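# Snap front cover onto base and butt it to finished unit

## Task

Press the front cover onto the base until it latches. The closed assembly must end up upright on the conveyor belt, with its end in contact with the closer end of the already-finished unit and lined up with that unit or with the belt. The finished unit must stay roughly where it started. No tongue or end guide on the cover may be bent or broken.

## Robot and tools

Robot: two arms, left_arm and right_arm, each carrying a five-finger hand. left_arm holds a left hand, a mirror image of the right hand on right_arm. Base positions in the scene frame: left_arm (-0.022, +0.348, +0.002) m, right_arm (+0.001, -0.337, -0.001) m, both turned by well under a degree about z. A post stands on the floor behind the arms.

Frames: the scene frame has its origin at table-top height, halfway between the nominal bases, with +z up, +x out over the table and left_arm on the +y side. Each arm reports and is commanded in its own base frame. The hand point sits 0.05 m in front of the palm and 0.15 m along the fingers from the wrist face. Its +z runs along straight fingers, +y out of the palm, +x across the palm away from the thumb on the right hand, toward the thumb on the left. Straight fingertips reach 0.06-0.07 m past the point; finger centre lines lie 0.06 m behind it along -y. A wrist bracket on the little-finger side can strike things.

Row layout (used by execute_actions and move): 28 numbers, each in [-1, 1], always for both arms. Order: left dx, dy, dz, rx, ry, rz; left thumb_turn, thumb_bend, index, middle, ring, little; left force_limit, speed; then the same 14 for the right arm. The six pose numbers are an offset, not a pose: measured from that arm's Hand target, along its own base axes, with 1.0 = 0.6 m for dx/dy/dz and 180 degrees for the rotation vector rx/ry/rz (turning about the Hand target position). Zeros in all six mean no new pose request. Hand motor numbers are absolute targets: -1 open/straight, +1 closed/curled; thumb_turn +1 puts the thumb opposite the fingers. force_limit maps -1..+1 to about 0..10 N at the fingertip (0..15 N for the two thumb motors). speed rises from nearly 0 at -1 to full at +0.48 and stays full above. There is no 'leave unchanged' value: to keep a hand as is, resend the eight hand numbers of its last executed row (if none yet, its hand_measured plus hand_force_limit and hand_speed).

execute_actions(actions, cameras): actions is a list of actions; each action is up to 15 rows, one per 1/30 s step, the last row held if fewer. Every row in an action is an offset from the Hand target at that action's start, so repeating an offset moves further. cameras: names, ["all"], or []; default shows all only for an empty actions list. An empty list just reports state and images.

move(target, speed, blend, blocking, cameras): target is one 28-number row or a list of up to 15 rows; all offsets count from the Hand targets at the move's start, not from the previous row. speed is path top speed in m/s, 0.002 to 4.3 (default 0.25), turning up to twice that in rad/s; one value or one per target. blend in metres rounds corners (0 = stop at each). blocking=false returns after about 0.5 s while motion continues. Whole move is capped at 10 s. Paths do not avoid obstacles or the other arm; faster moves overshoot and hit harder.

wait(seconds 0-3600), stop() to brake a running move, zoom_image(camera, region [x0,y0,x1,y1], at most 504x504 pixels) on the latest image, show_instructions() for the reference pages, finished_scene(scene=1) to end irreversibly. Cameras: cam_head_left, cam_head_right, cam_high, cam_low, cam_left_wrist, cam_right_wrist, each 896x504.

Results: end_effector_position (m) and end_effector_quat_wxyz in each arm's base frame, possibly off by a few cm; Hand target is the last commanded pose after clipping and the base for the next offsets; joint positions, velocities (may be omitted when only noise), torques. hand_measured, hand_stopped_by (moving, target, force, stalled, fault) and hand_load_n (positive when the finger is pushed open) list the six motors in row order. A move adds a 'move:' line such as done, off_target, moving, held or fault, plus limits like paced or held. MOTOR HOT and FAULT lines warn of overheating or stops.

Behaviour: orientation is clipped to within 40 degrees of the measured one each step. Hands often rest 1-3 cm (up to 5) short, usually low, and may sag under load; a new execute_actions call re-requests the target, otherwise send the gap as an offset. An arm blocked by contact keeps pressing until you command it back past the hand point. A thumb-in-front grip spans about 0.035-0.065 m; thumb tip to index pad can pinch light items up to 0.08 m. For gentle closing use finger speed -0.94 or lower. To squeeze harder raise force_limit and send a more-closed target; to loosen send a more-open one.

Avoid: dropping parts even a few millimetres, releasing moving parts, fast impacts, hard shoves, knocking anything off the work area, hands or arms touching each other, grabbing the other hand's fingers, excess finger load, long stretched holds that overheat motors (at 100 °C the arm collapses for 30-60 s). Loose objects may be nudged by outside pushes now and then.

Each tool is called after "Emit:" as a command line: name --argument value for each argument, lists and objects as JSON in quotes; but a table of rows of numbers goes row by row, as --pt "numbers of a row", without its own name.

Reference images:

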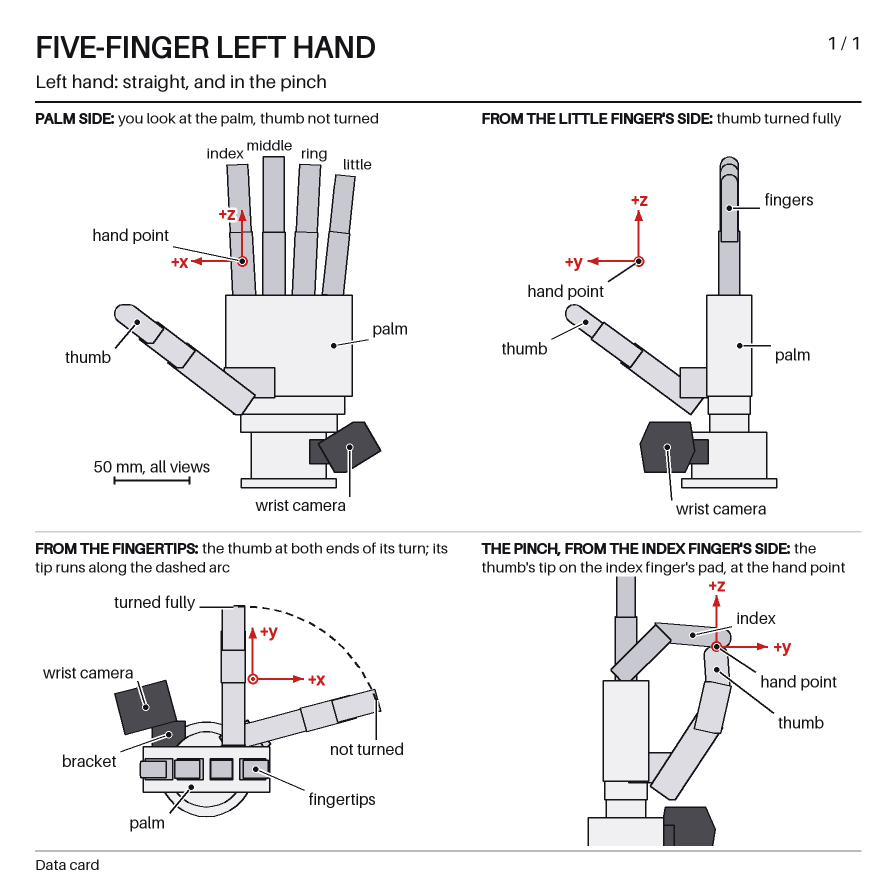

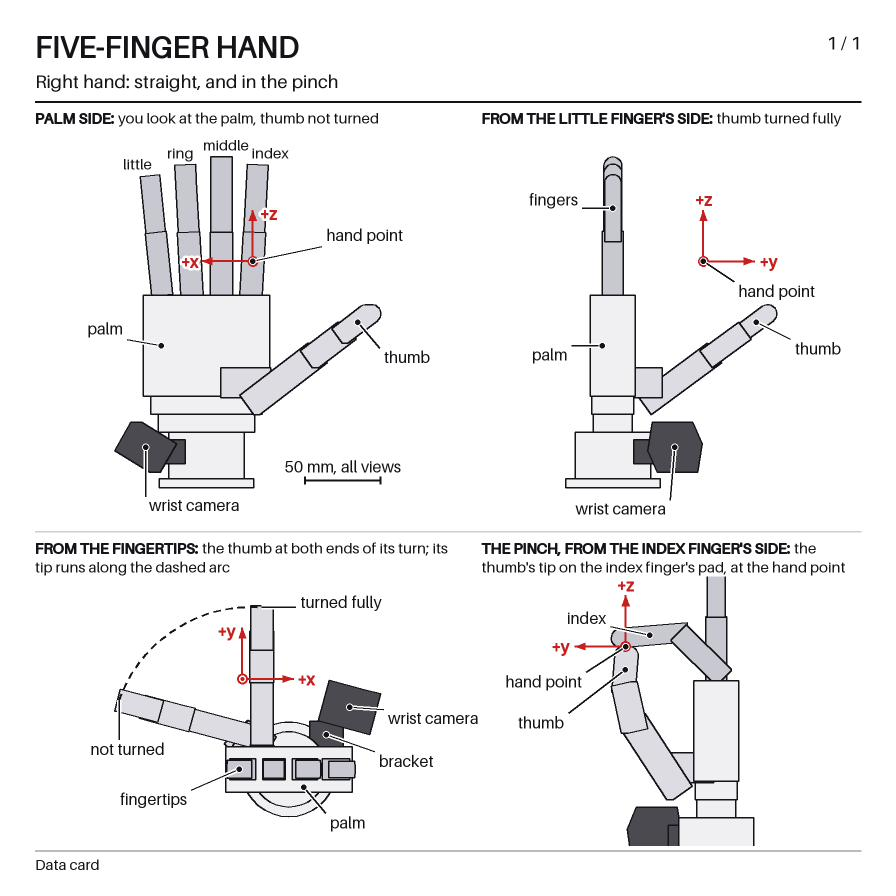

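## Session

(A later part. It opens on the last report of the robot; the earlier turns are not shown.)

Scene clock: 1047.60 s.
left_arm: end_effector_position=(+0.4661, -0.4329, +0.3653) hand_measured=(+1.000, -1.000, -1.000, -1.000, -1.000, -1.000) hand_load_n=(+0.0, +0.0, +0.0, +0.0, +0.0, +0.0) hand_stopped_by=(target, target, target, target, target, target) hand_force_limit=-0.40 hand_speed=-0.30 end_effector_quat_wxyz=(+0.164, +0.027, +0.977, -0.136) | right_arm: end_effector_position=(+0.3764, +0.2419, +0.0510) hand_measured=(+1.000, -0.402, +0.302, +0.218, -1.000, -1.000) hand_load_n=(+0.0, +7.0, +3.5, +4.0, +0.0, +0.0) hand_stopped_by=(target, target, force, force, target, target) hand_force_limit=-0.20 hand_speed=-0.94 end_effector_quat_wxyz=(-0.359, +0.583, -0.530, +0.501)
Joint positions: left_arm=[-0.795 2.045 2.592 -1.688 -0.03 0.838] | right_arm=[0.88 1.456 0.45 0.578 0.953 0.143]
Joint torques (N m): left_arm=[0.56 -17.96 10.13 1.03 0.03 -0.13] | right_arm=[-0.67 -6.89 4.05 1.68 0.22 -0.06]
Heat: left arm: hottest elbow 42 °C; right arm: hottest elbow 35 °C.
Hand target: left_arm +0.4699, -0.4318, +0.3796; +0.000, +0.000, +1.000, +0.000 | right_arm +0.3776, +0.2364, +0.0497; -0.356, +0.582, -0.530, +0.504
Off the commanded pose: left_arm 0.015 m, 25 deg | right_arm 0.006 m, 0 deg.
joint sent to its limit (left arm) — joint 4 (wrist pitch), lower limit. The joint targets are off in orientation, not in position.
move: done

Emit:
move --target '[0,0,0,0,0,0,1,-1,-1,-1,-1,-1,-0.4,-0.3,0,0.0283,0.053,-0.0833,0,0,1,-0.4,0.36,0.38,-1,-1,-0.2,-0.94]' --speed 0.05 --cameras '["cam_right_wrist","cam_left_wrist","cam_low"]'

Emit:
zoom_image --camera "cam_low" --region '[490, 235, 630, 335]'

Scene clock: 1082.13 s.
left_arm: end_effector_position=(+0.4661, -0.4329, +0.3653) hand_measured=(+1.000, -1.000, -1.000, -1.000, -1.000, -1.000) hand_load_n=(+0.0, +0.0, +0.0, +0.0, +0.0, +0.0) hand_stopped_by=(target, target, target, target, target, target) hand_force_limit=-0.40 hand_speed=-0.30 end_effector_quat_wxyz=(+0.164, +0.027, +0.977, -0.136) | right_arm: end_effector_position=(+0.3731, +0.2398, +0.0700) hand_measured=(+1.000, -0.400, +0.304, +0.218, -1.000, -1.000) hand_load_n=(+0.0, +0.0, +0.0, +0.0, +0.5, +0.0) hand_stopped_by=(target, target, force, force, target, target) hand_force_limit=-0.20 hand_speed=-0.94 end_effector_quat_wxyz=(-0.270, +0.624, -0.464, +0.568)
Joint positions: left_arm=[-0.795 2.045 2.592 -1.688 -0.03 0.838] | right_arm=[0.941 1.45 0.529 0.45 1.091 -0.064]
Joint torques (N m): left_arm=[0.73 -17.96 10.24 1.13 0.02 -0.14] | right_arm=[1.32 -7.65 7.42 0.58 0.52 -0.09]
Heat: left arm: hottest elbow 42 °C; right arm: hottest elbow 35 °C.
Hand target: left_arm +0.4699, -0.4318, +0.3796; +0.000, +0.000, +1.000, +0.000 | right_arm +0.3777, +0.2534, +0.0816; -0.277, +0.624, -0.459, +0.569
Off the commanded pose: left_arm 0.015 m, 25 deg | right_arm 0.018 m, 1 deg.
joint sent to its limit (left arm) — joint 4 (wrist pitch), lower limit. The joint targets are off in orientation, not in position.
move: off_target (right_arm)
Images, in order (width x height): cam_low 896x504, cam_left_wrist 896x504, cam_right_wrist 896x504.

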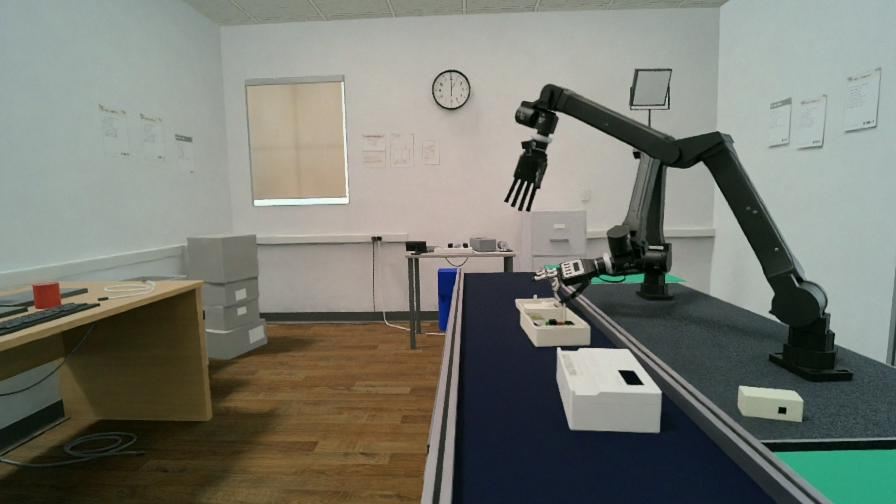

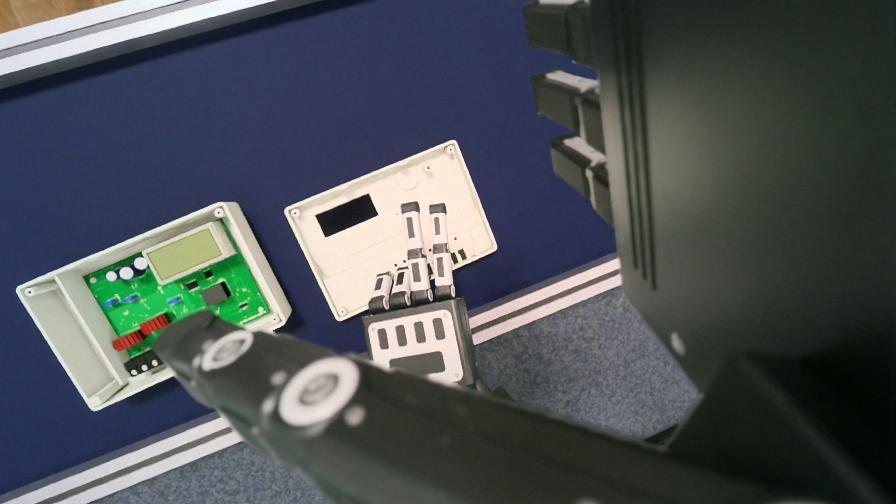

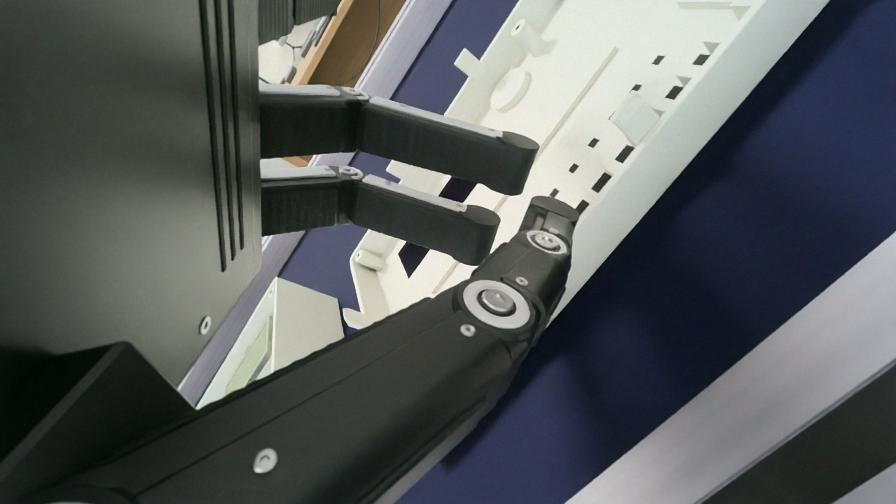

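Scaled by 3.600 from the camera's image (finer frame: 1280x720).

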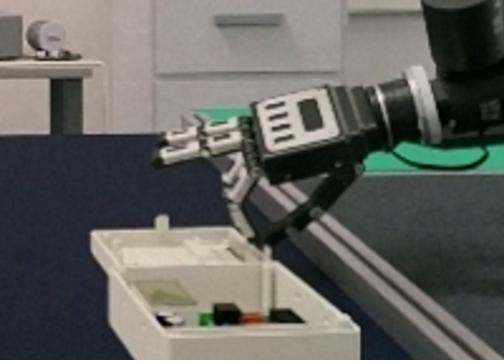

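Emit:
wait --seconds 0 --cameras '["all"]'

Scene clock: 1121.30 s.
left_arm: end_effector_position=(+0.4661, -0.4329, +0.3653) hand_measured=(+1.000, -1.000, -1.000, -1.000, -1.000, -1.000) hand_load_n=(+0.0, +0.0, +0.0, +0.0, +0.0, +0.0) hand_stopped_by=(target, target, target, target, target, target) hand_force_limit=-0.40 hand_speed=-0.30 end_effector_quat_wxyz=(+0.164, +0.027, +0.977, -0.136) | right_arm: end_effector_position=(+0.3731, +0.2398, +0.0700) hand_measured=(+1.000, -0.400, +0.304, +0.218, -1.000, -1.000) hand_load_n=(+0.0, +0.0, +0.5, +0.0, +0.0, +0.0) hand_stopped_by=(target, target, force, force, target, target) hand_force_limit=-0.20 hand_speed=-0.94 end_effector_quat_wxyz=(-0.269, +0.624, -0.463, +0.568)
Joint positions: left_arm=[-0.795 2.045 2.592 -1.688 -0.03 0.838] | right_arm=[0.941 1.45 0.529 0.45 1.091 -0.065]
Joint torques (N m): left_arm=[0.38 -17.67 10.07 0.91 0.04 -0.12] | right_arm=[1.32 -7.59 7.42 0.58 0.52 -0.11]
Heat: left arm: hottest elbow 43 °C; right arm: hottest elbow 36 °C.
Hand target: left_arm +0.4699, -0.4318, +0.3796; +0.000, +0.000, +1.000, +0.000 | right_arm +0.3777, +0.2534, +0.0816; -0.276, +0.624, -0.459, +0.569
Off the commanded pose: left_arm 0.015 m, 25 deg | right_arm 0.018 m, 1 deg.

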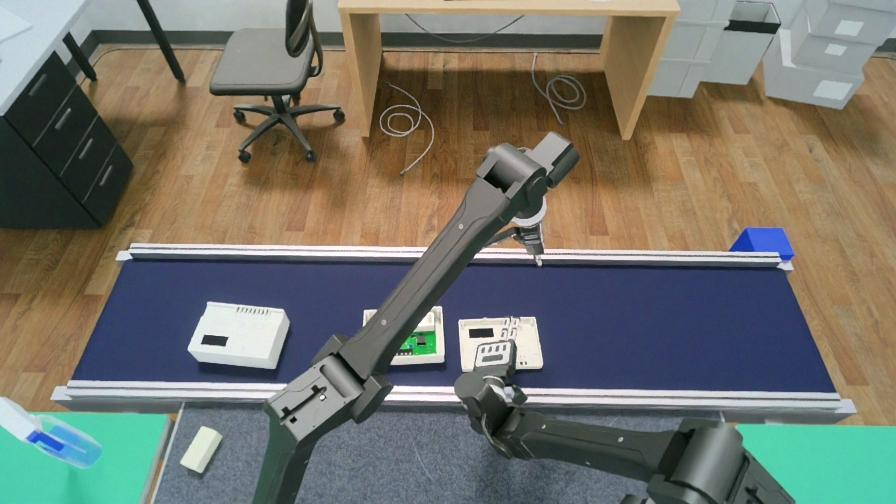

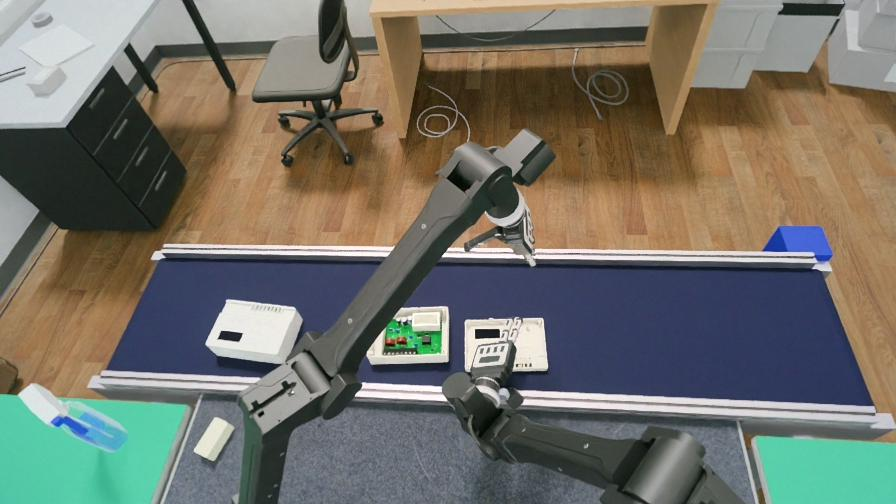

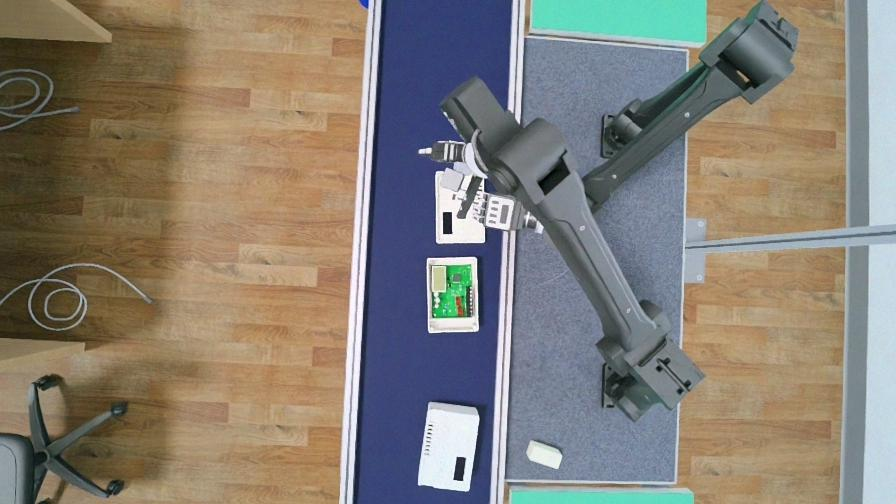

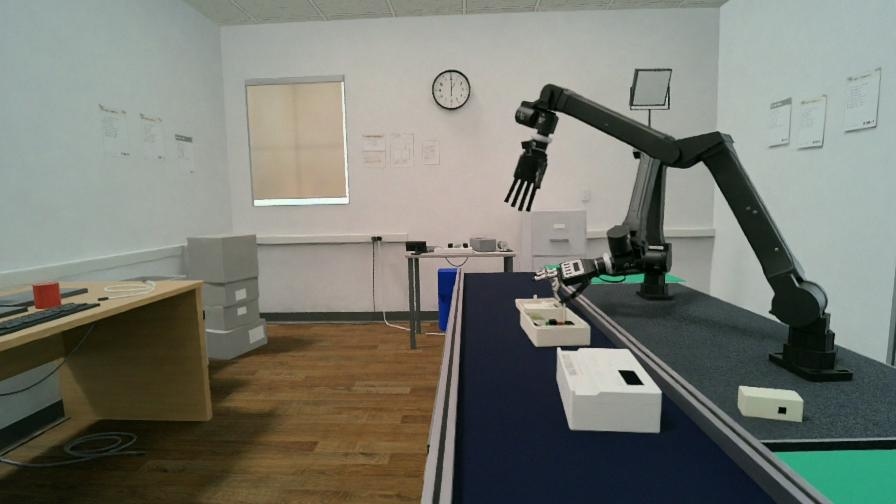

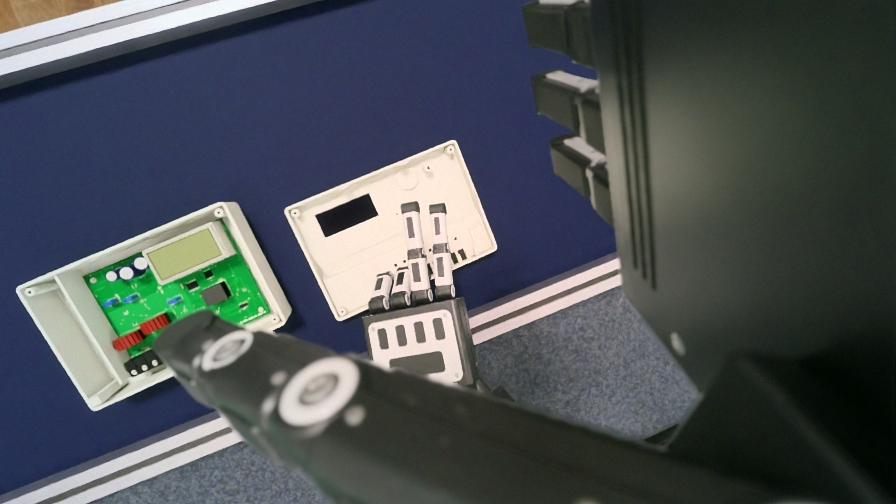

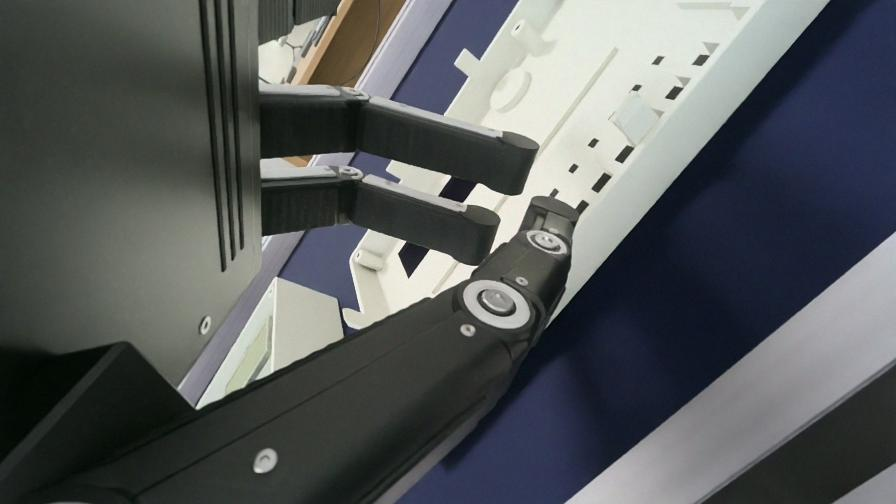

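Emit:
zoom_image --camera "cam_right_wrist" --region '[340, 0, 780, 340]'

Emit:
zoom_image --camera "cam_left_wrist" --region '[260, 120, 520, 330]'

Scaled by 1.145 from the camera's image (finer frame: 1280x720).

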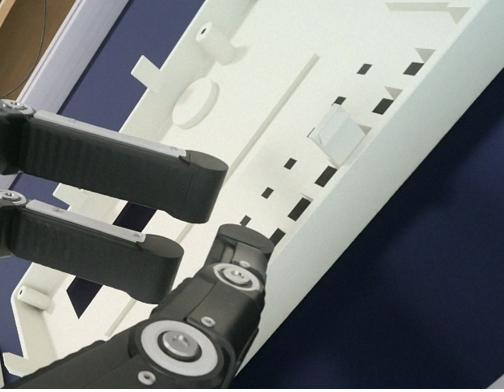

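Scaled by 1.938 from the camera's image (finer frame: 1280x720).

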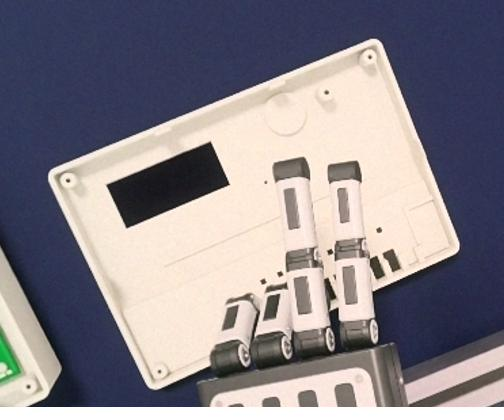

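Emit:
move --pt "0 0 0 0 0 0 1 -1 -1 -1 -1 -1 -0.4 -0.3 0 0 0.08 0 0 0 1 -0.4 -0.15 -0.25 -1 -1 -0.5 -0.3" --pt "0 0 0 0 0 0 1 -1 -1 -1 -1 -1 -0.4 -0.3 -0.2 0 0.12 0 0 0 1 -0.4 -0.15 -0.25 -1 -1 -0.5 -0.3" --speed 0.12 --cameras '["cam_left_wrist"]'

Emit:
zoom_image --camera "cam_left_wrist" --region '[260, 120, 520, 330]'

Scene clock: 1168.27 s.
left_arm: end_effector_position=(+0.4661, -0.4329, +0.3653) hand_measured=(+1.000, -1.000, -1.000, -1.000, -1.000, -1.000) hand_load_n=(+0.0, +0.0, +0.0, +0.0, +0.0, +0.0) hand_stopped_by=(target, target, target, target, target, target) hand_force_limit=-0.40 hand_speed=-0.30 end_effector_quat_wxyz=(+0.164, +0.027, +0.977, -0.136) | right_arm: end_effector_position=(+0.2549, +0.2386, +0.1418) hand_measured=(+1.000, -0.400, -0.150, -0.250, -1.000, -1.000) hand_load_n=(+0.0, +0.0, +0.0, +0.0, +0.0, +0.0) hand_stopped_by=(target, target, target, target, target, target) hand_force_limit=-0.50 hand_speed=-0.30 end_effector_quat_wxyz=(-0.266, +0.629, -0.452, +0.574)
Joint positions: left_arm=[-0.795 2.045 2.592 -1.688 -0.03 0.838] | right_arm=[1.283 1.131 0.615 -0.605 1.346 0.597]
Joint torques (N m): left_arm=[0.5 -17.9 10.1 0.92 0.04 -0.15] | right_arm=[0.67 -3.96 9.52 -0.13 0.83 0.09]
Heat: left arm: hottest elbow 43 °C; right arm: hottest elbow 36 °C.
Hand target: left_arm +0.4699, -0.4318, +0.3796; +0.000, +0.000, +1.000, +0.000 | right_arm +0.2576, +0.2534, +0.1534; -0.276, +0.624, -0.459, +0.569
Off the commanded pose: left_arm 0.015 m, 25 deg | right_arm 0.019 m, 2 deg.
joint sent to its limit (left arm) — joint 4 (wrist pitch), lower limit. The joint targets are off in orientation, not in position.
move: off_target (right_arm)

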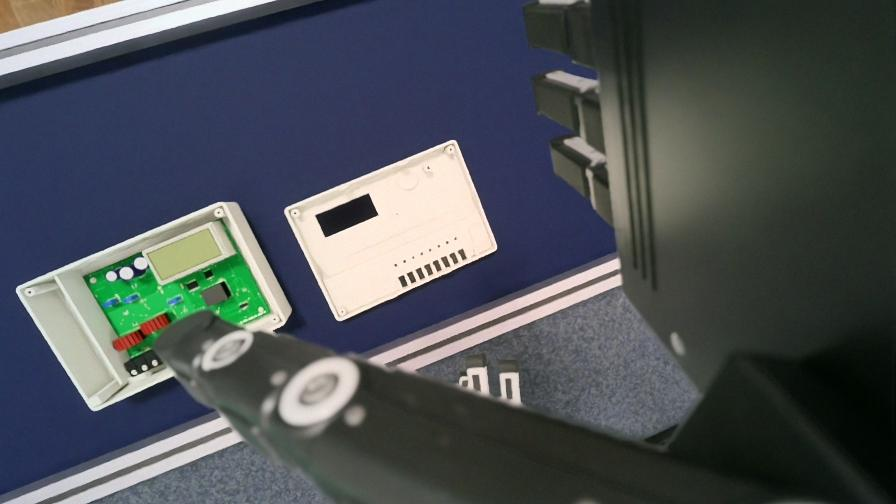

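Scaled by 1.938 from the camera's image (finer frame: 1280x720).

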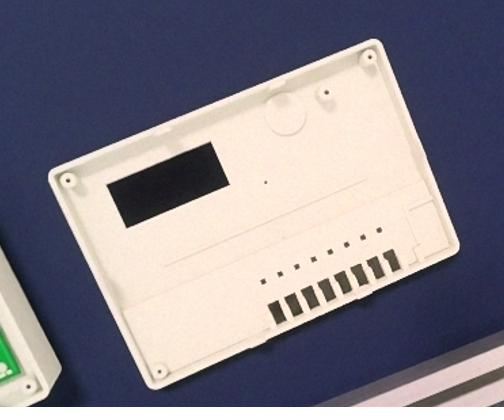

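Emit:
zoom_image --camera "cam_left_wrist" --region '[370, 210, 510, 310]'

Emit:
zoom_image --camera "cam_left_wrist" --region '[280, 190, 420, 330]'

Scaled by 3.600 from the camera's image (finer frame: 1280x720).

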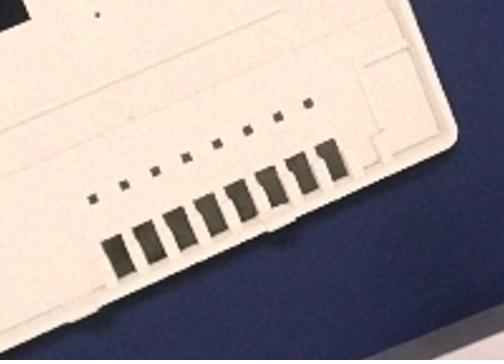

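Scaled by 3.600 from the camera's image (finer frame: 1280x720).

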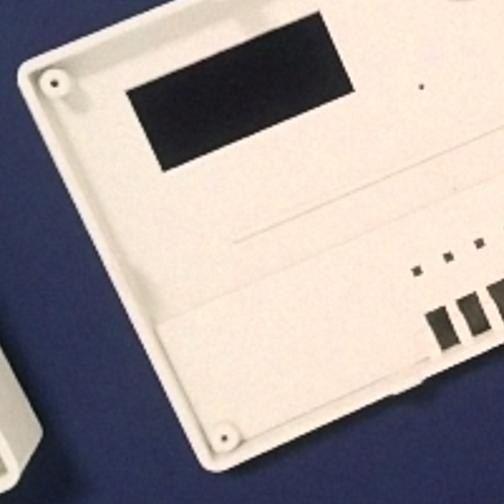

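Emit:
zoom_image --camera "cam_left_wrist" --region '[420, 130, 510, 270]'

Emit:
zoom_image --camera "cam_left_wrist" --region '[150, 190, 350, 350]'

Scaled by 3.600 from the camera's image (finer frame: 1280x720).

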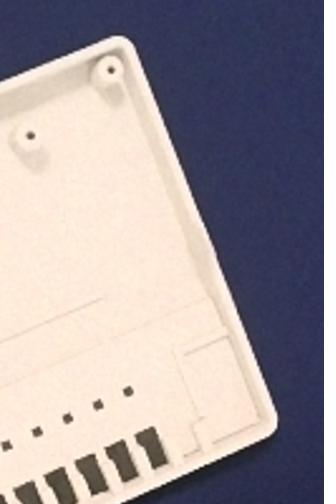

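Scaled by 2.520 from the camera's image (finer frame: 1280x720).

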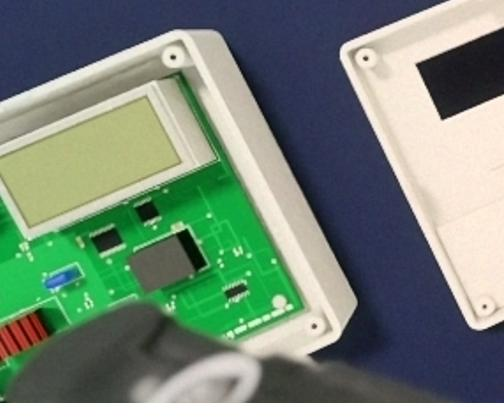

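Emit:
move --pt "0 0 0 0 0 0 1 -1 -1 -1 -1 -1 -0.4 -0.3 0 -0.1 0.11 0 0 0 1 -0.4 -0.15 -0.25 -1 -1 -0.5 -0.3" --pt "0 0 0 0 0 0 1 -1 -1 -1 -1 -1 -0.4 -0.3 0.12 -0.4 0.13 0.1218 0.1133 0.4678 1 -0.4 -0.15 -0.25 -1 -1 -0.5 -0.3" --speed 0.18 --blend 0.03 --cameras '["cam_head_left","cam_high","cam_low"]'

Scene clock: 1243.97 s.
left_arm: end_effector_position=(+0.4661, -0.4329, +0.3653) hand_measured=(+1.000, -1.000, -1.000, -1.000, -1.000, -1.000) hand_load_n=(+0.0, +0.0, +0.0, +0.0, +0.0, +0.0) hand_stopped_by=(target, target, target, target, target, target) hand_force_limit=-0.40 hand_speed=-0.30 end_effector_quat_wxyz=(+0.164, +0.027, +0.977, -0.136) | right_arm: end_effector_position=(+0.3208, +0.0227, +0.2215) hand_measured=(+1.000, -0.400, -0.150, -0.250, -1.000, -1.000) hand_load_n=(+0.0, +0.0, +0.0, +0.0, +0.0, -0.5) hand_stopped_by=(target, target, target, target, target, target) hand_force_limit=-0.50 hand_speed=-0.30 end_effector_quat_wxyz=(-0.563, +0.815, -0.111, +0.082)
Joint positions: left_arm=[-0.795 2.045 2.592 -1.688 -0.03 0.838] | right_arm=[-0.428 1.321 1.059 -1.681 -1.183 -1.98]
Joint torques (N m): left_arm=[0.32 -17.38 10.18 0.99 0.01 -0.14] | right_arm=[-0.85 -6.77 9.24 -1.31 -0.71 -0.11]
Heat: left arm: hottest elbow 43 °C; right arm: hottest elbow 39 °C.
Hand target: left_arm +0.4699, -0.4318, +0.3796; +0.000, +0.000, +1.000, +0.000 | right_arm +0.3296, +0.0134, +0.2315; -0.607, +0.791, -0.056, +0.042
Off the commanded pose: left_arm 0.015 m, 25 deg | right_arm 0.016 m, 10 deg.
joint sent to its limit (left arm) — joint 4 (wrist pitch), lower limit. The joint targets are off in orientation, not in position.
joint sent to its limit (right arm) — joint 4 (wrist pitch), lower limit. The joint targets are off in orientation, not in position.
move: off_target (right_arm)

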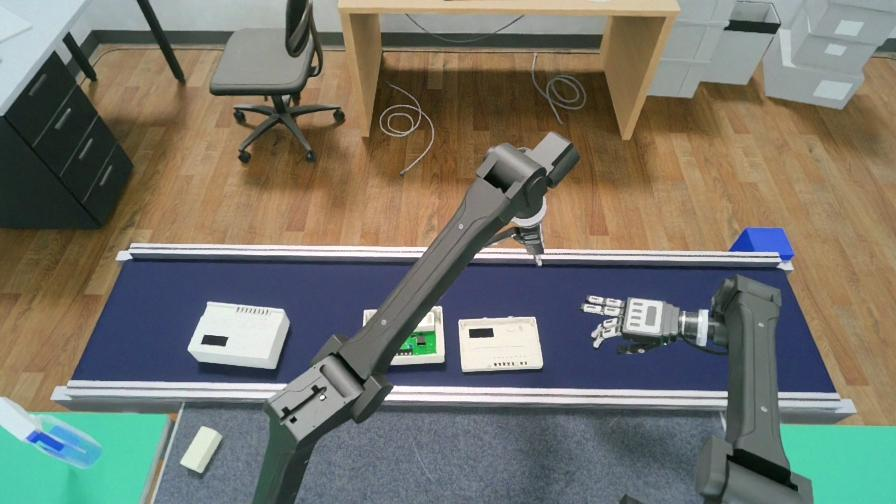

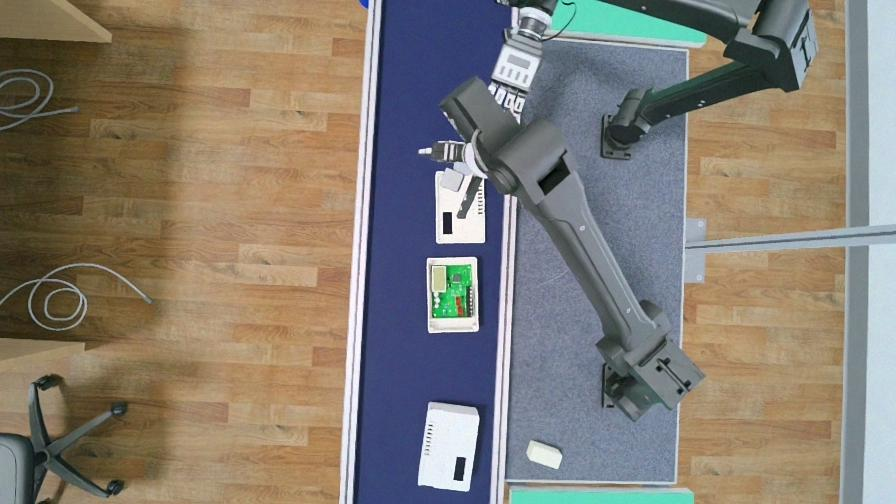

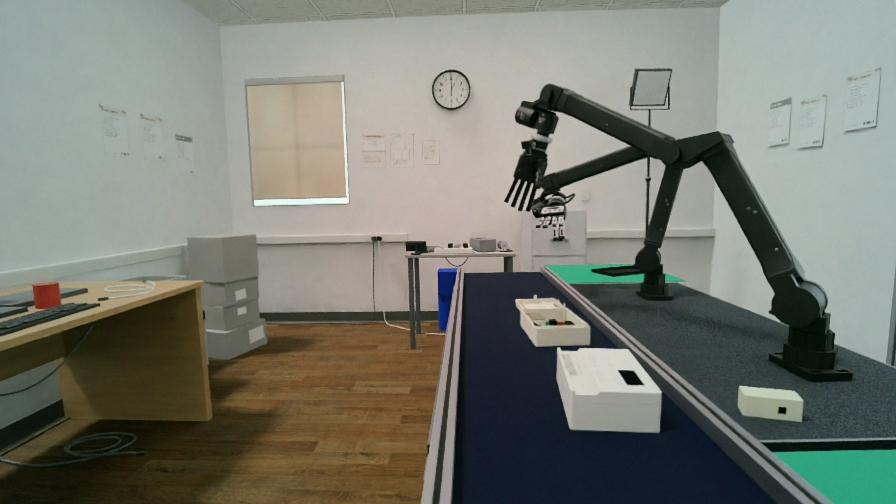

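Emit:
move --target '[0,0,0,0,0,0,1,-1,-1,-1,-1,-1,-0.4,-0.3, 0.204,0.078,-0.1025,0,0,0,1,-0.4,-0.15,-0.25,-1,-1,-0.5,-0.3]' --speed 0.15 --cameras '["cam_head_left","cam_high","cam_low","cam_left_wrist","cam_right_wrist"]'

Scene clock: 1255.03 s.
left_arm: end_effector_position=(+0.4661, -0.4329, +0.3653) hand_measured=(+1.000, -1.000, -1.000, -1.000, -1.000, -1.000) hand_load_n=(+0.0, +0.0, +0.0, +0.0, +0.0, +0.0) hand_stopped_by=(target, target, target, target, target, target) hand_force_limit=-0.40 hand_speed=-0.30 end_effector_quat_wxyz=(+0.164, +0.027, +0.977, -0.136) | right_arm: end_effector_position=(+0.4387, +0.0600, +0.1633) hand_measured=(+1.000, -0.400, -0.150, -0.250, -1.000, -1.000) hand_load_n=(+0.0, +0.0, +0.0, +0.0, +0.0, +0.0) hand_stopped_by=(target, target, target, target, target, target) hand_force_limit=-0.50 hand_speed=-0.30 end_effector_quat_wxyz=(-0.609, +0.790, -0.068, +0.031)
Joint positions: left_arm=[-0.795 2.045 2.592 -1.688 -0.03 0.838] | right_arm=[-0.251 1.715 1.29 -1.552 -1.288 -1.958]
Joint torques (N m): left_arm=[0.26 -17.73 10.18 0.95 0.03 -0.15] | right_arm=[0.85 -11.52 8.68 -0.55 -0.96 0.07]
Heat: left arm: hottest elbow 43 °C; right arm: hottest elbow 39 °C.
Hand target: left_arm +0.4699, -0.4318, +0.3796; +0.000, +0.000, +1.000, +0.000 | right_arm +0.4520, +0.0602, +0.1700; -0.607, +0.791, -0.056, +0.042
Off the commanded pose: left_arm 0.015 m, 25 deg | right_arm 0.015 m, 2 deg.
joint sent to its limit (left arm) — joint 4 (wrist pitch), lower limit. The joint targets are off in orientation, not in position.
move: off_target (right_arm)

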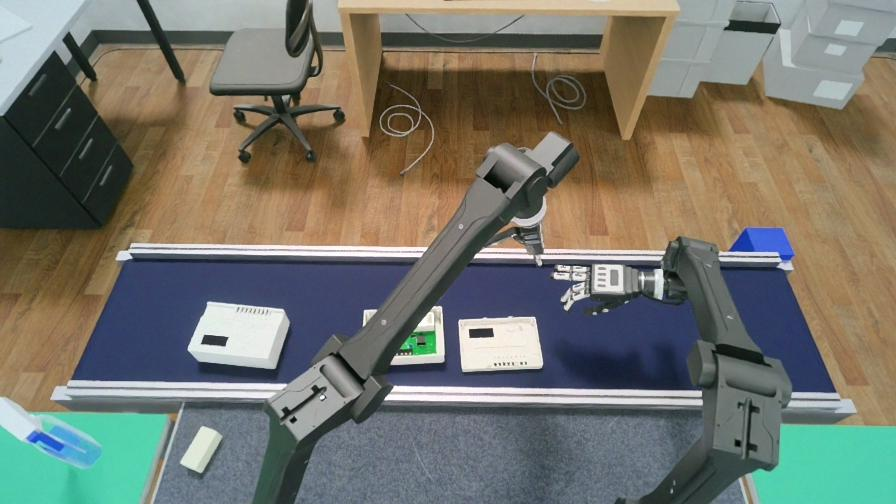

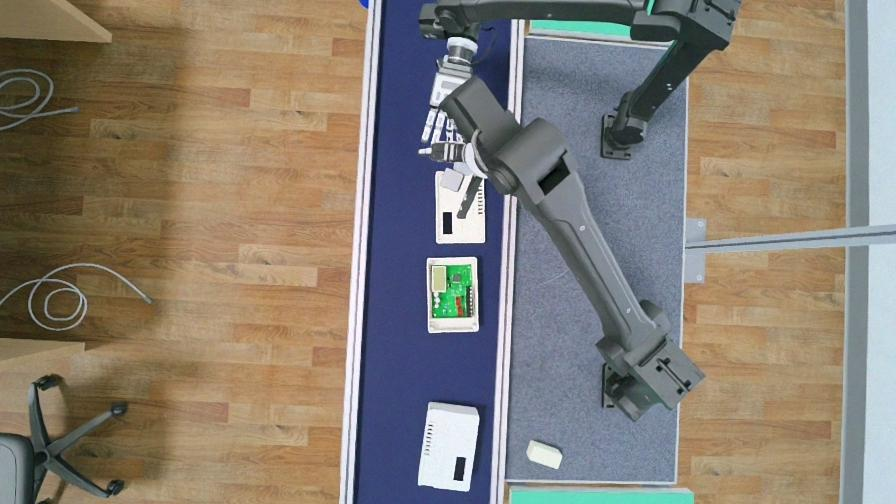

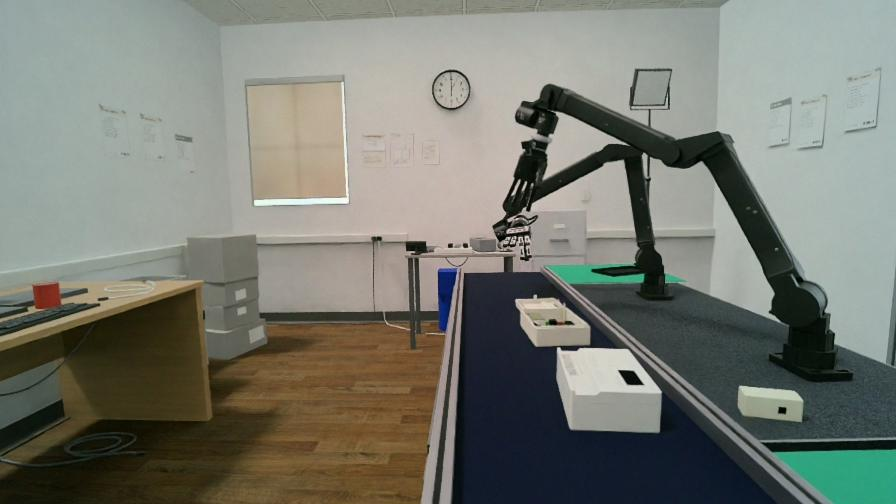

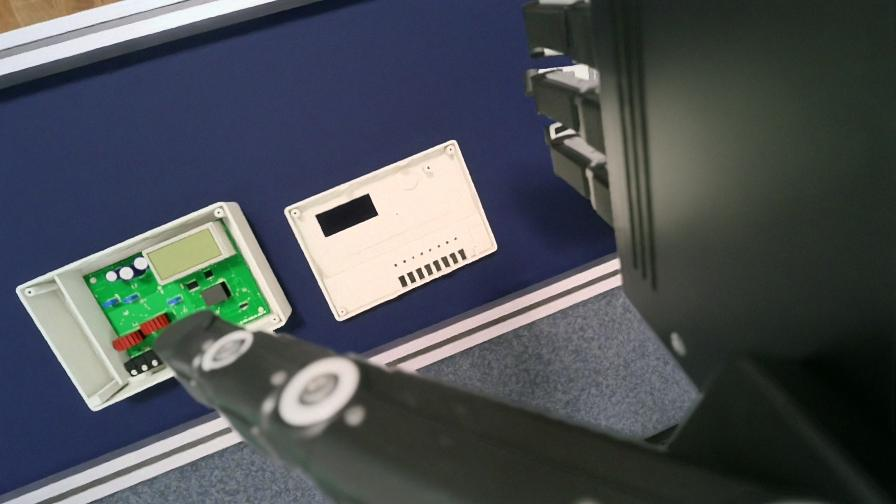

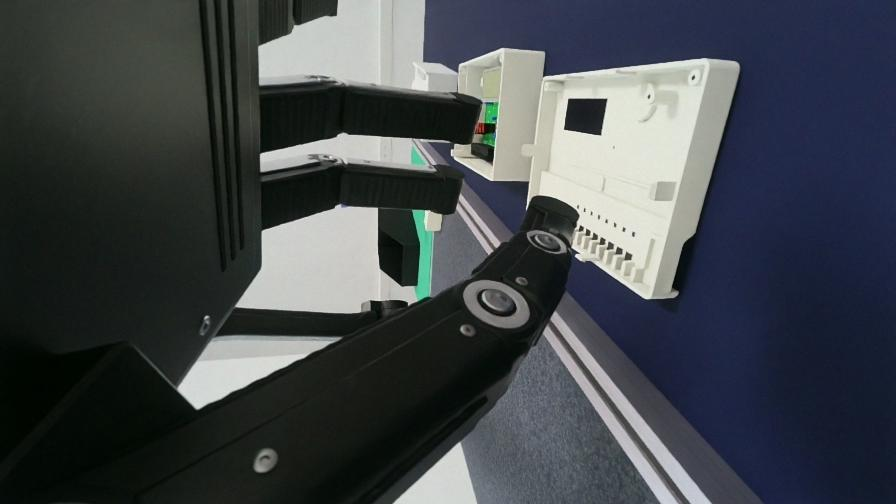

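Emit:
zoom_image --camera "cam_right_wrist" --region '[500, 40, 760, 310]'

Scaled by 1.867 from the camera's image (finer frame: 1280x720).

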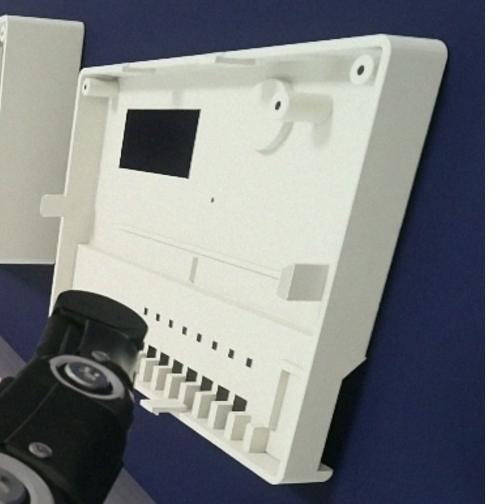

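Emit:
move --target '[0,0,0,0,0,0,1,-1,-1,-1,-1,-1,-0.4,-0.3, 0.02,0,-0.133,0,0,0,1,-0.4,-0.15,-0.25,-1,-1,-0.5,-0.3]' --speed 0.12 --cameras '["cam_head_left","cam_high","cam_low","cam_left_wrist","cam_right_wrist"]'

Scene clock: 1279.60 s.
left_arm: end_effector_position=(+0.4661, -0.4329, +0.3653) hand_measured=(+1.000, -1.000, -1.000, -1.000, -1.000, -1.000) hand_load_n=(+0.0, +0.0, +0.0, +0.0, +0.0, +0.0) hand_stopped_by=(target, target, target, target, target, target) hand_force_limit=-0.40 hand_speed=-0.30 end_effector_quat_wxyz=(+0.164, +0.027, +0.977, -0.136) | right_arm: end_effector_position=(+0.4656, +0.0542, +0.0967) hand_measured=(+1.000, -0.400, -0.150, -0.250, -1.000, -1.000) hand_load_n=(+0.0, +0.0, +0.0, +0.0, +0.0, +0.0) hand_stopped_by=(target, target, target, target, target, target) hand_force_limit=-0.50 hand_speed=-0.30 end_effector_quat_wxyz=(-0.606, +0.792, -0.053, +0.051)
Joint positions: left_arm=[-0.795 2.045 2.592 -1.688 -0.03 0.838] | right_arm=[-0.249 1.835 1.274 -1.36 -1.29 -1.951]
Joint torques (N m): left_arm=[0.38 -17.73 10.22 0.98 0.02 -0.13] | right_arm=[1.26 -12.34 5.01 -0.12 -0.97 0.13]
Heat: left arm: hottest elbow 43 °C; right arm: hottest elbow 39 °C.
Hand target: left_arm +0.4699, -0.4318, +0.3796; +0.000, +0.000, +1.000, +0.000 | right_arm +0.4640, +0.0602, +0.0902; -0.607, +0.791, -0.056, +0.042
Off the commanded pose: left_arm 0.015 m, 25 deg | right_arm 0.009 m, 1 deg.
joint sent to its limit (left arm) — joint 4 (wrist pitch), lower limit. The joint targets are off in orientation, not in position.
move: done

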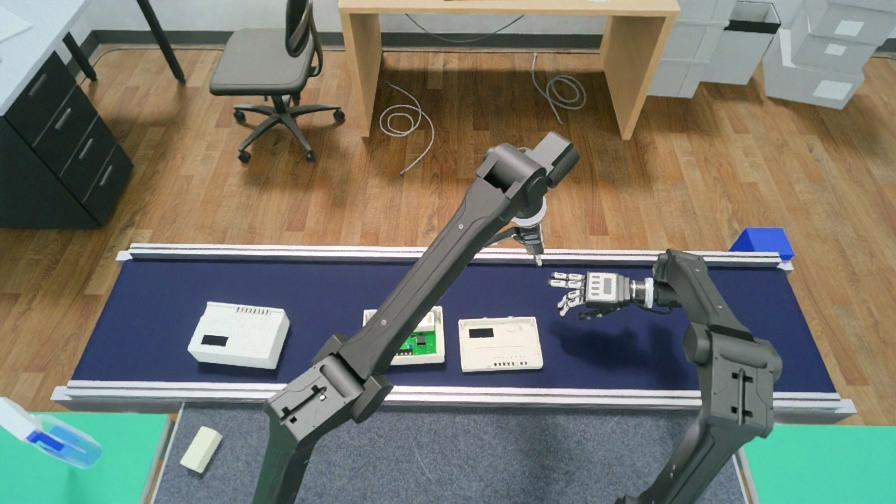

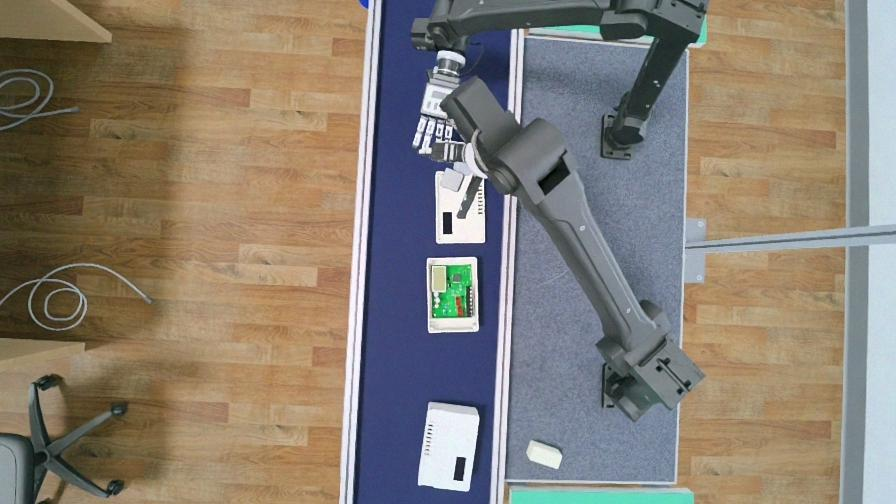

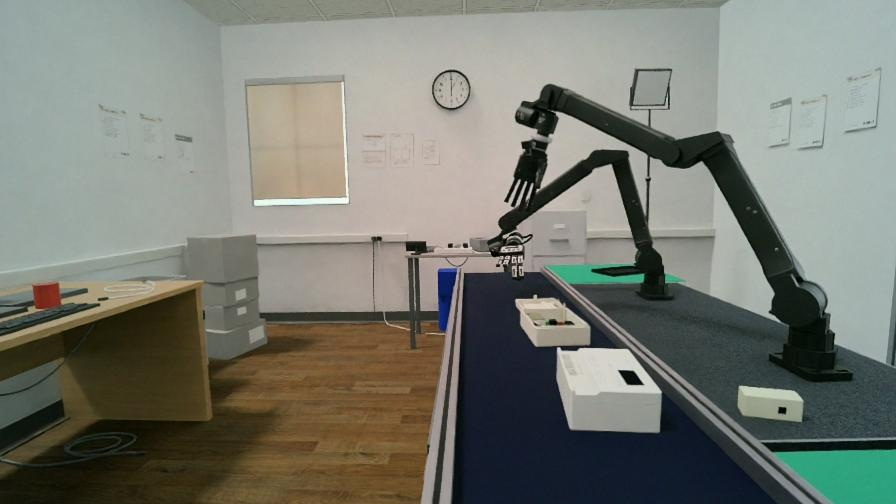

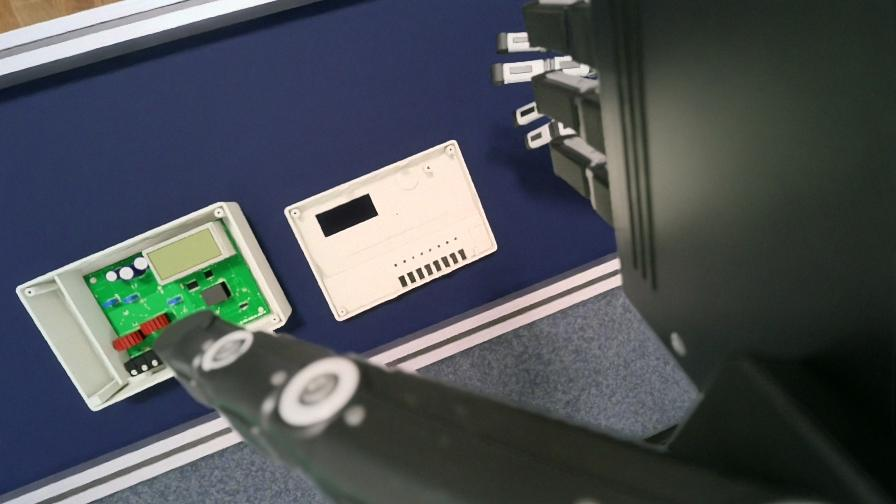

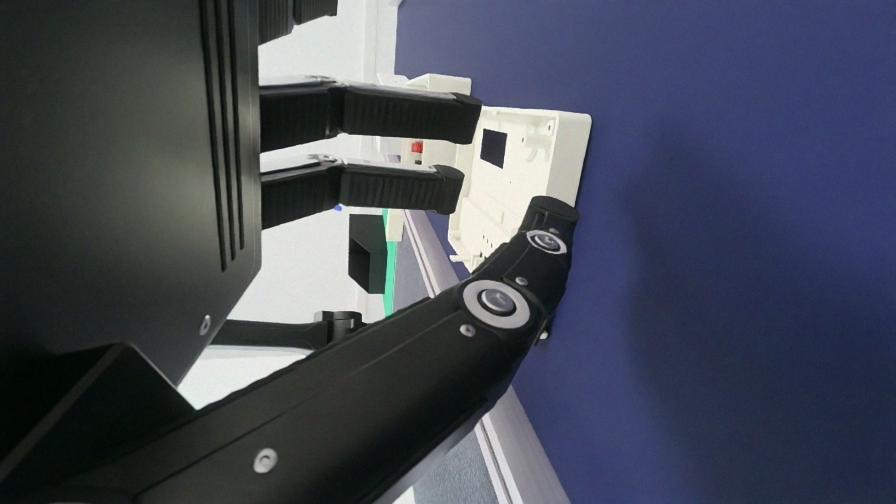

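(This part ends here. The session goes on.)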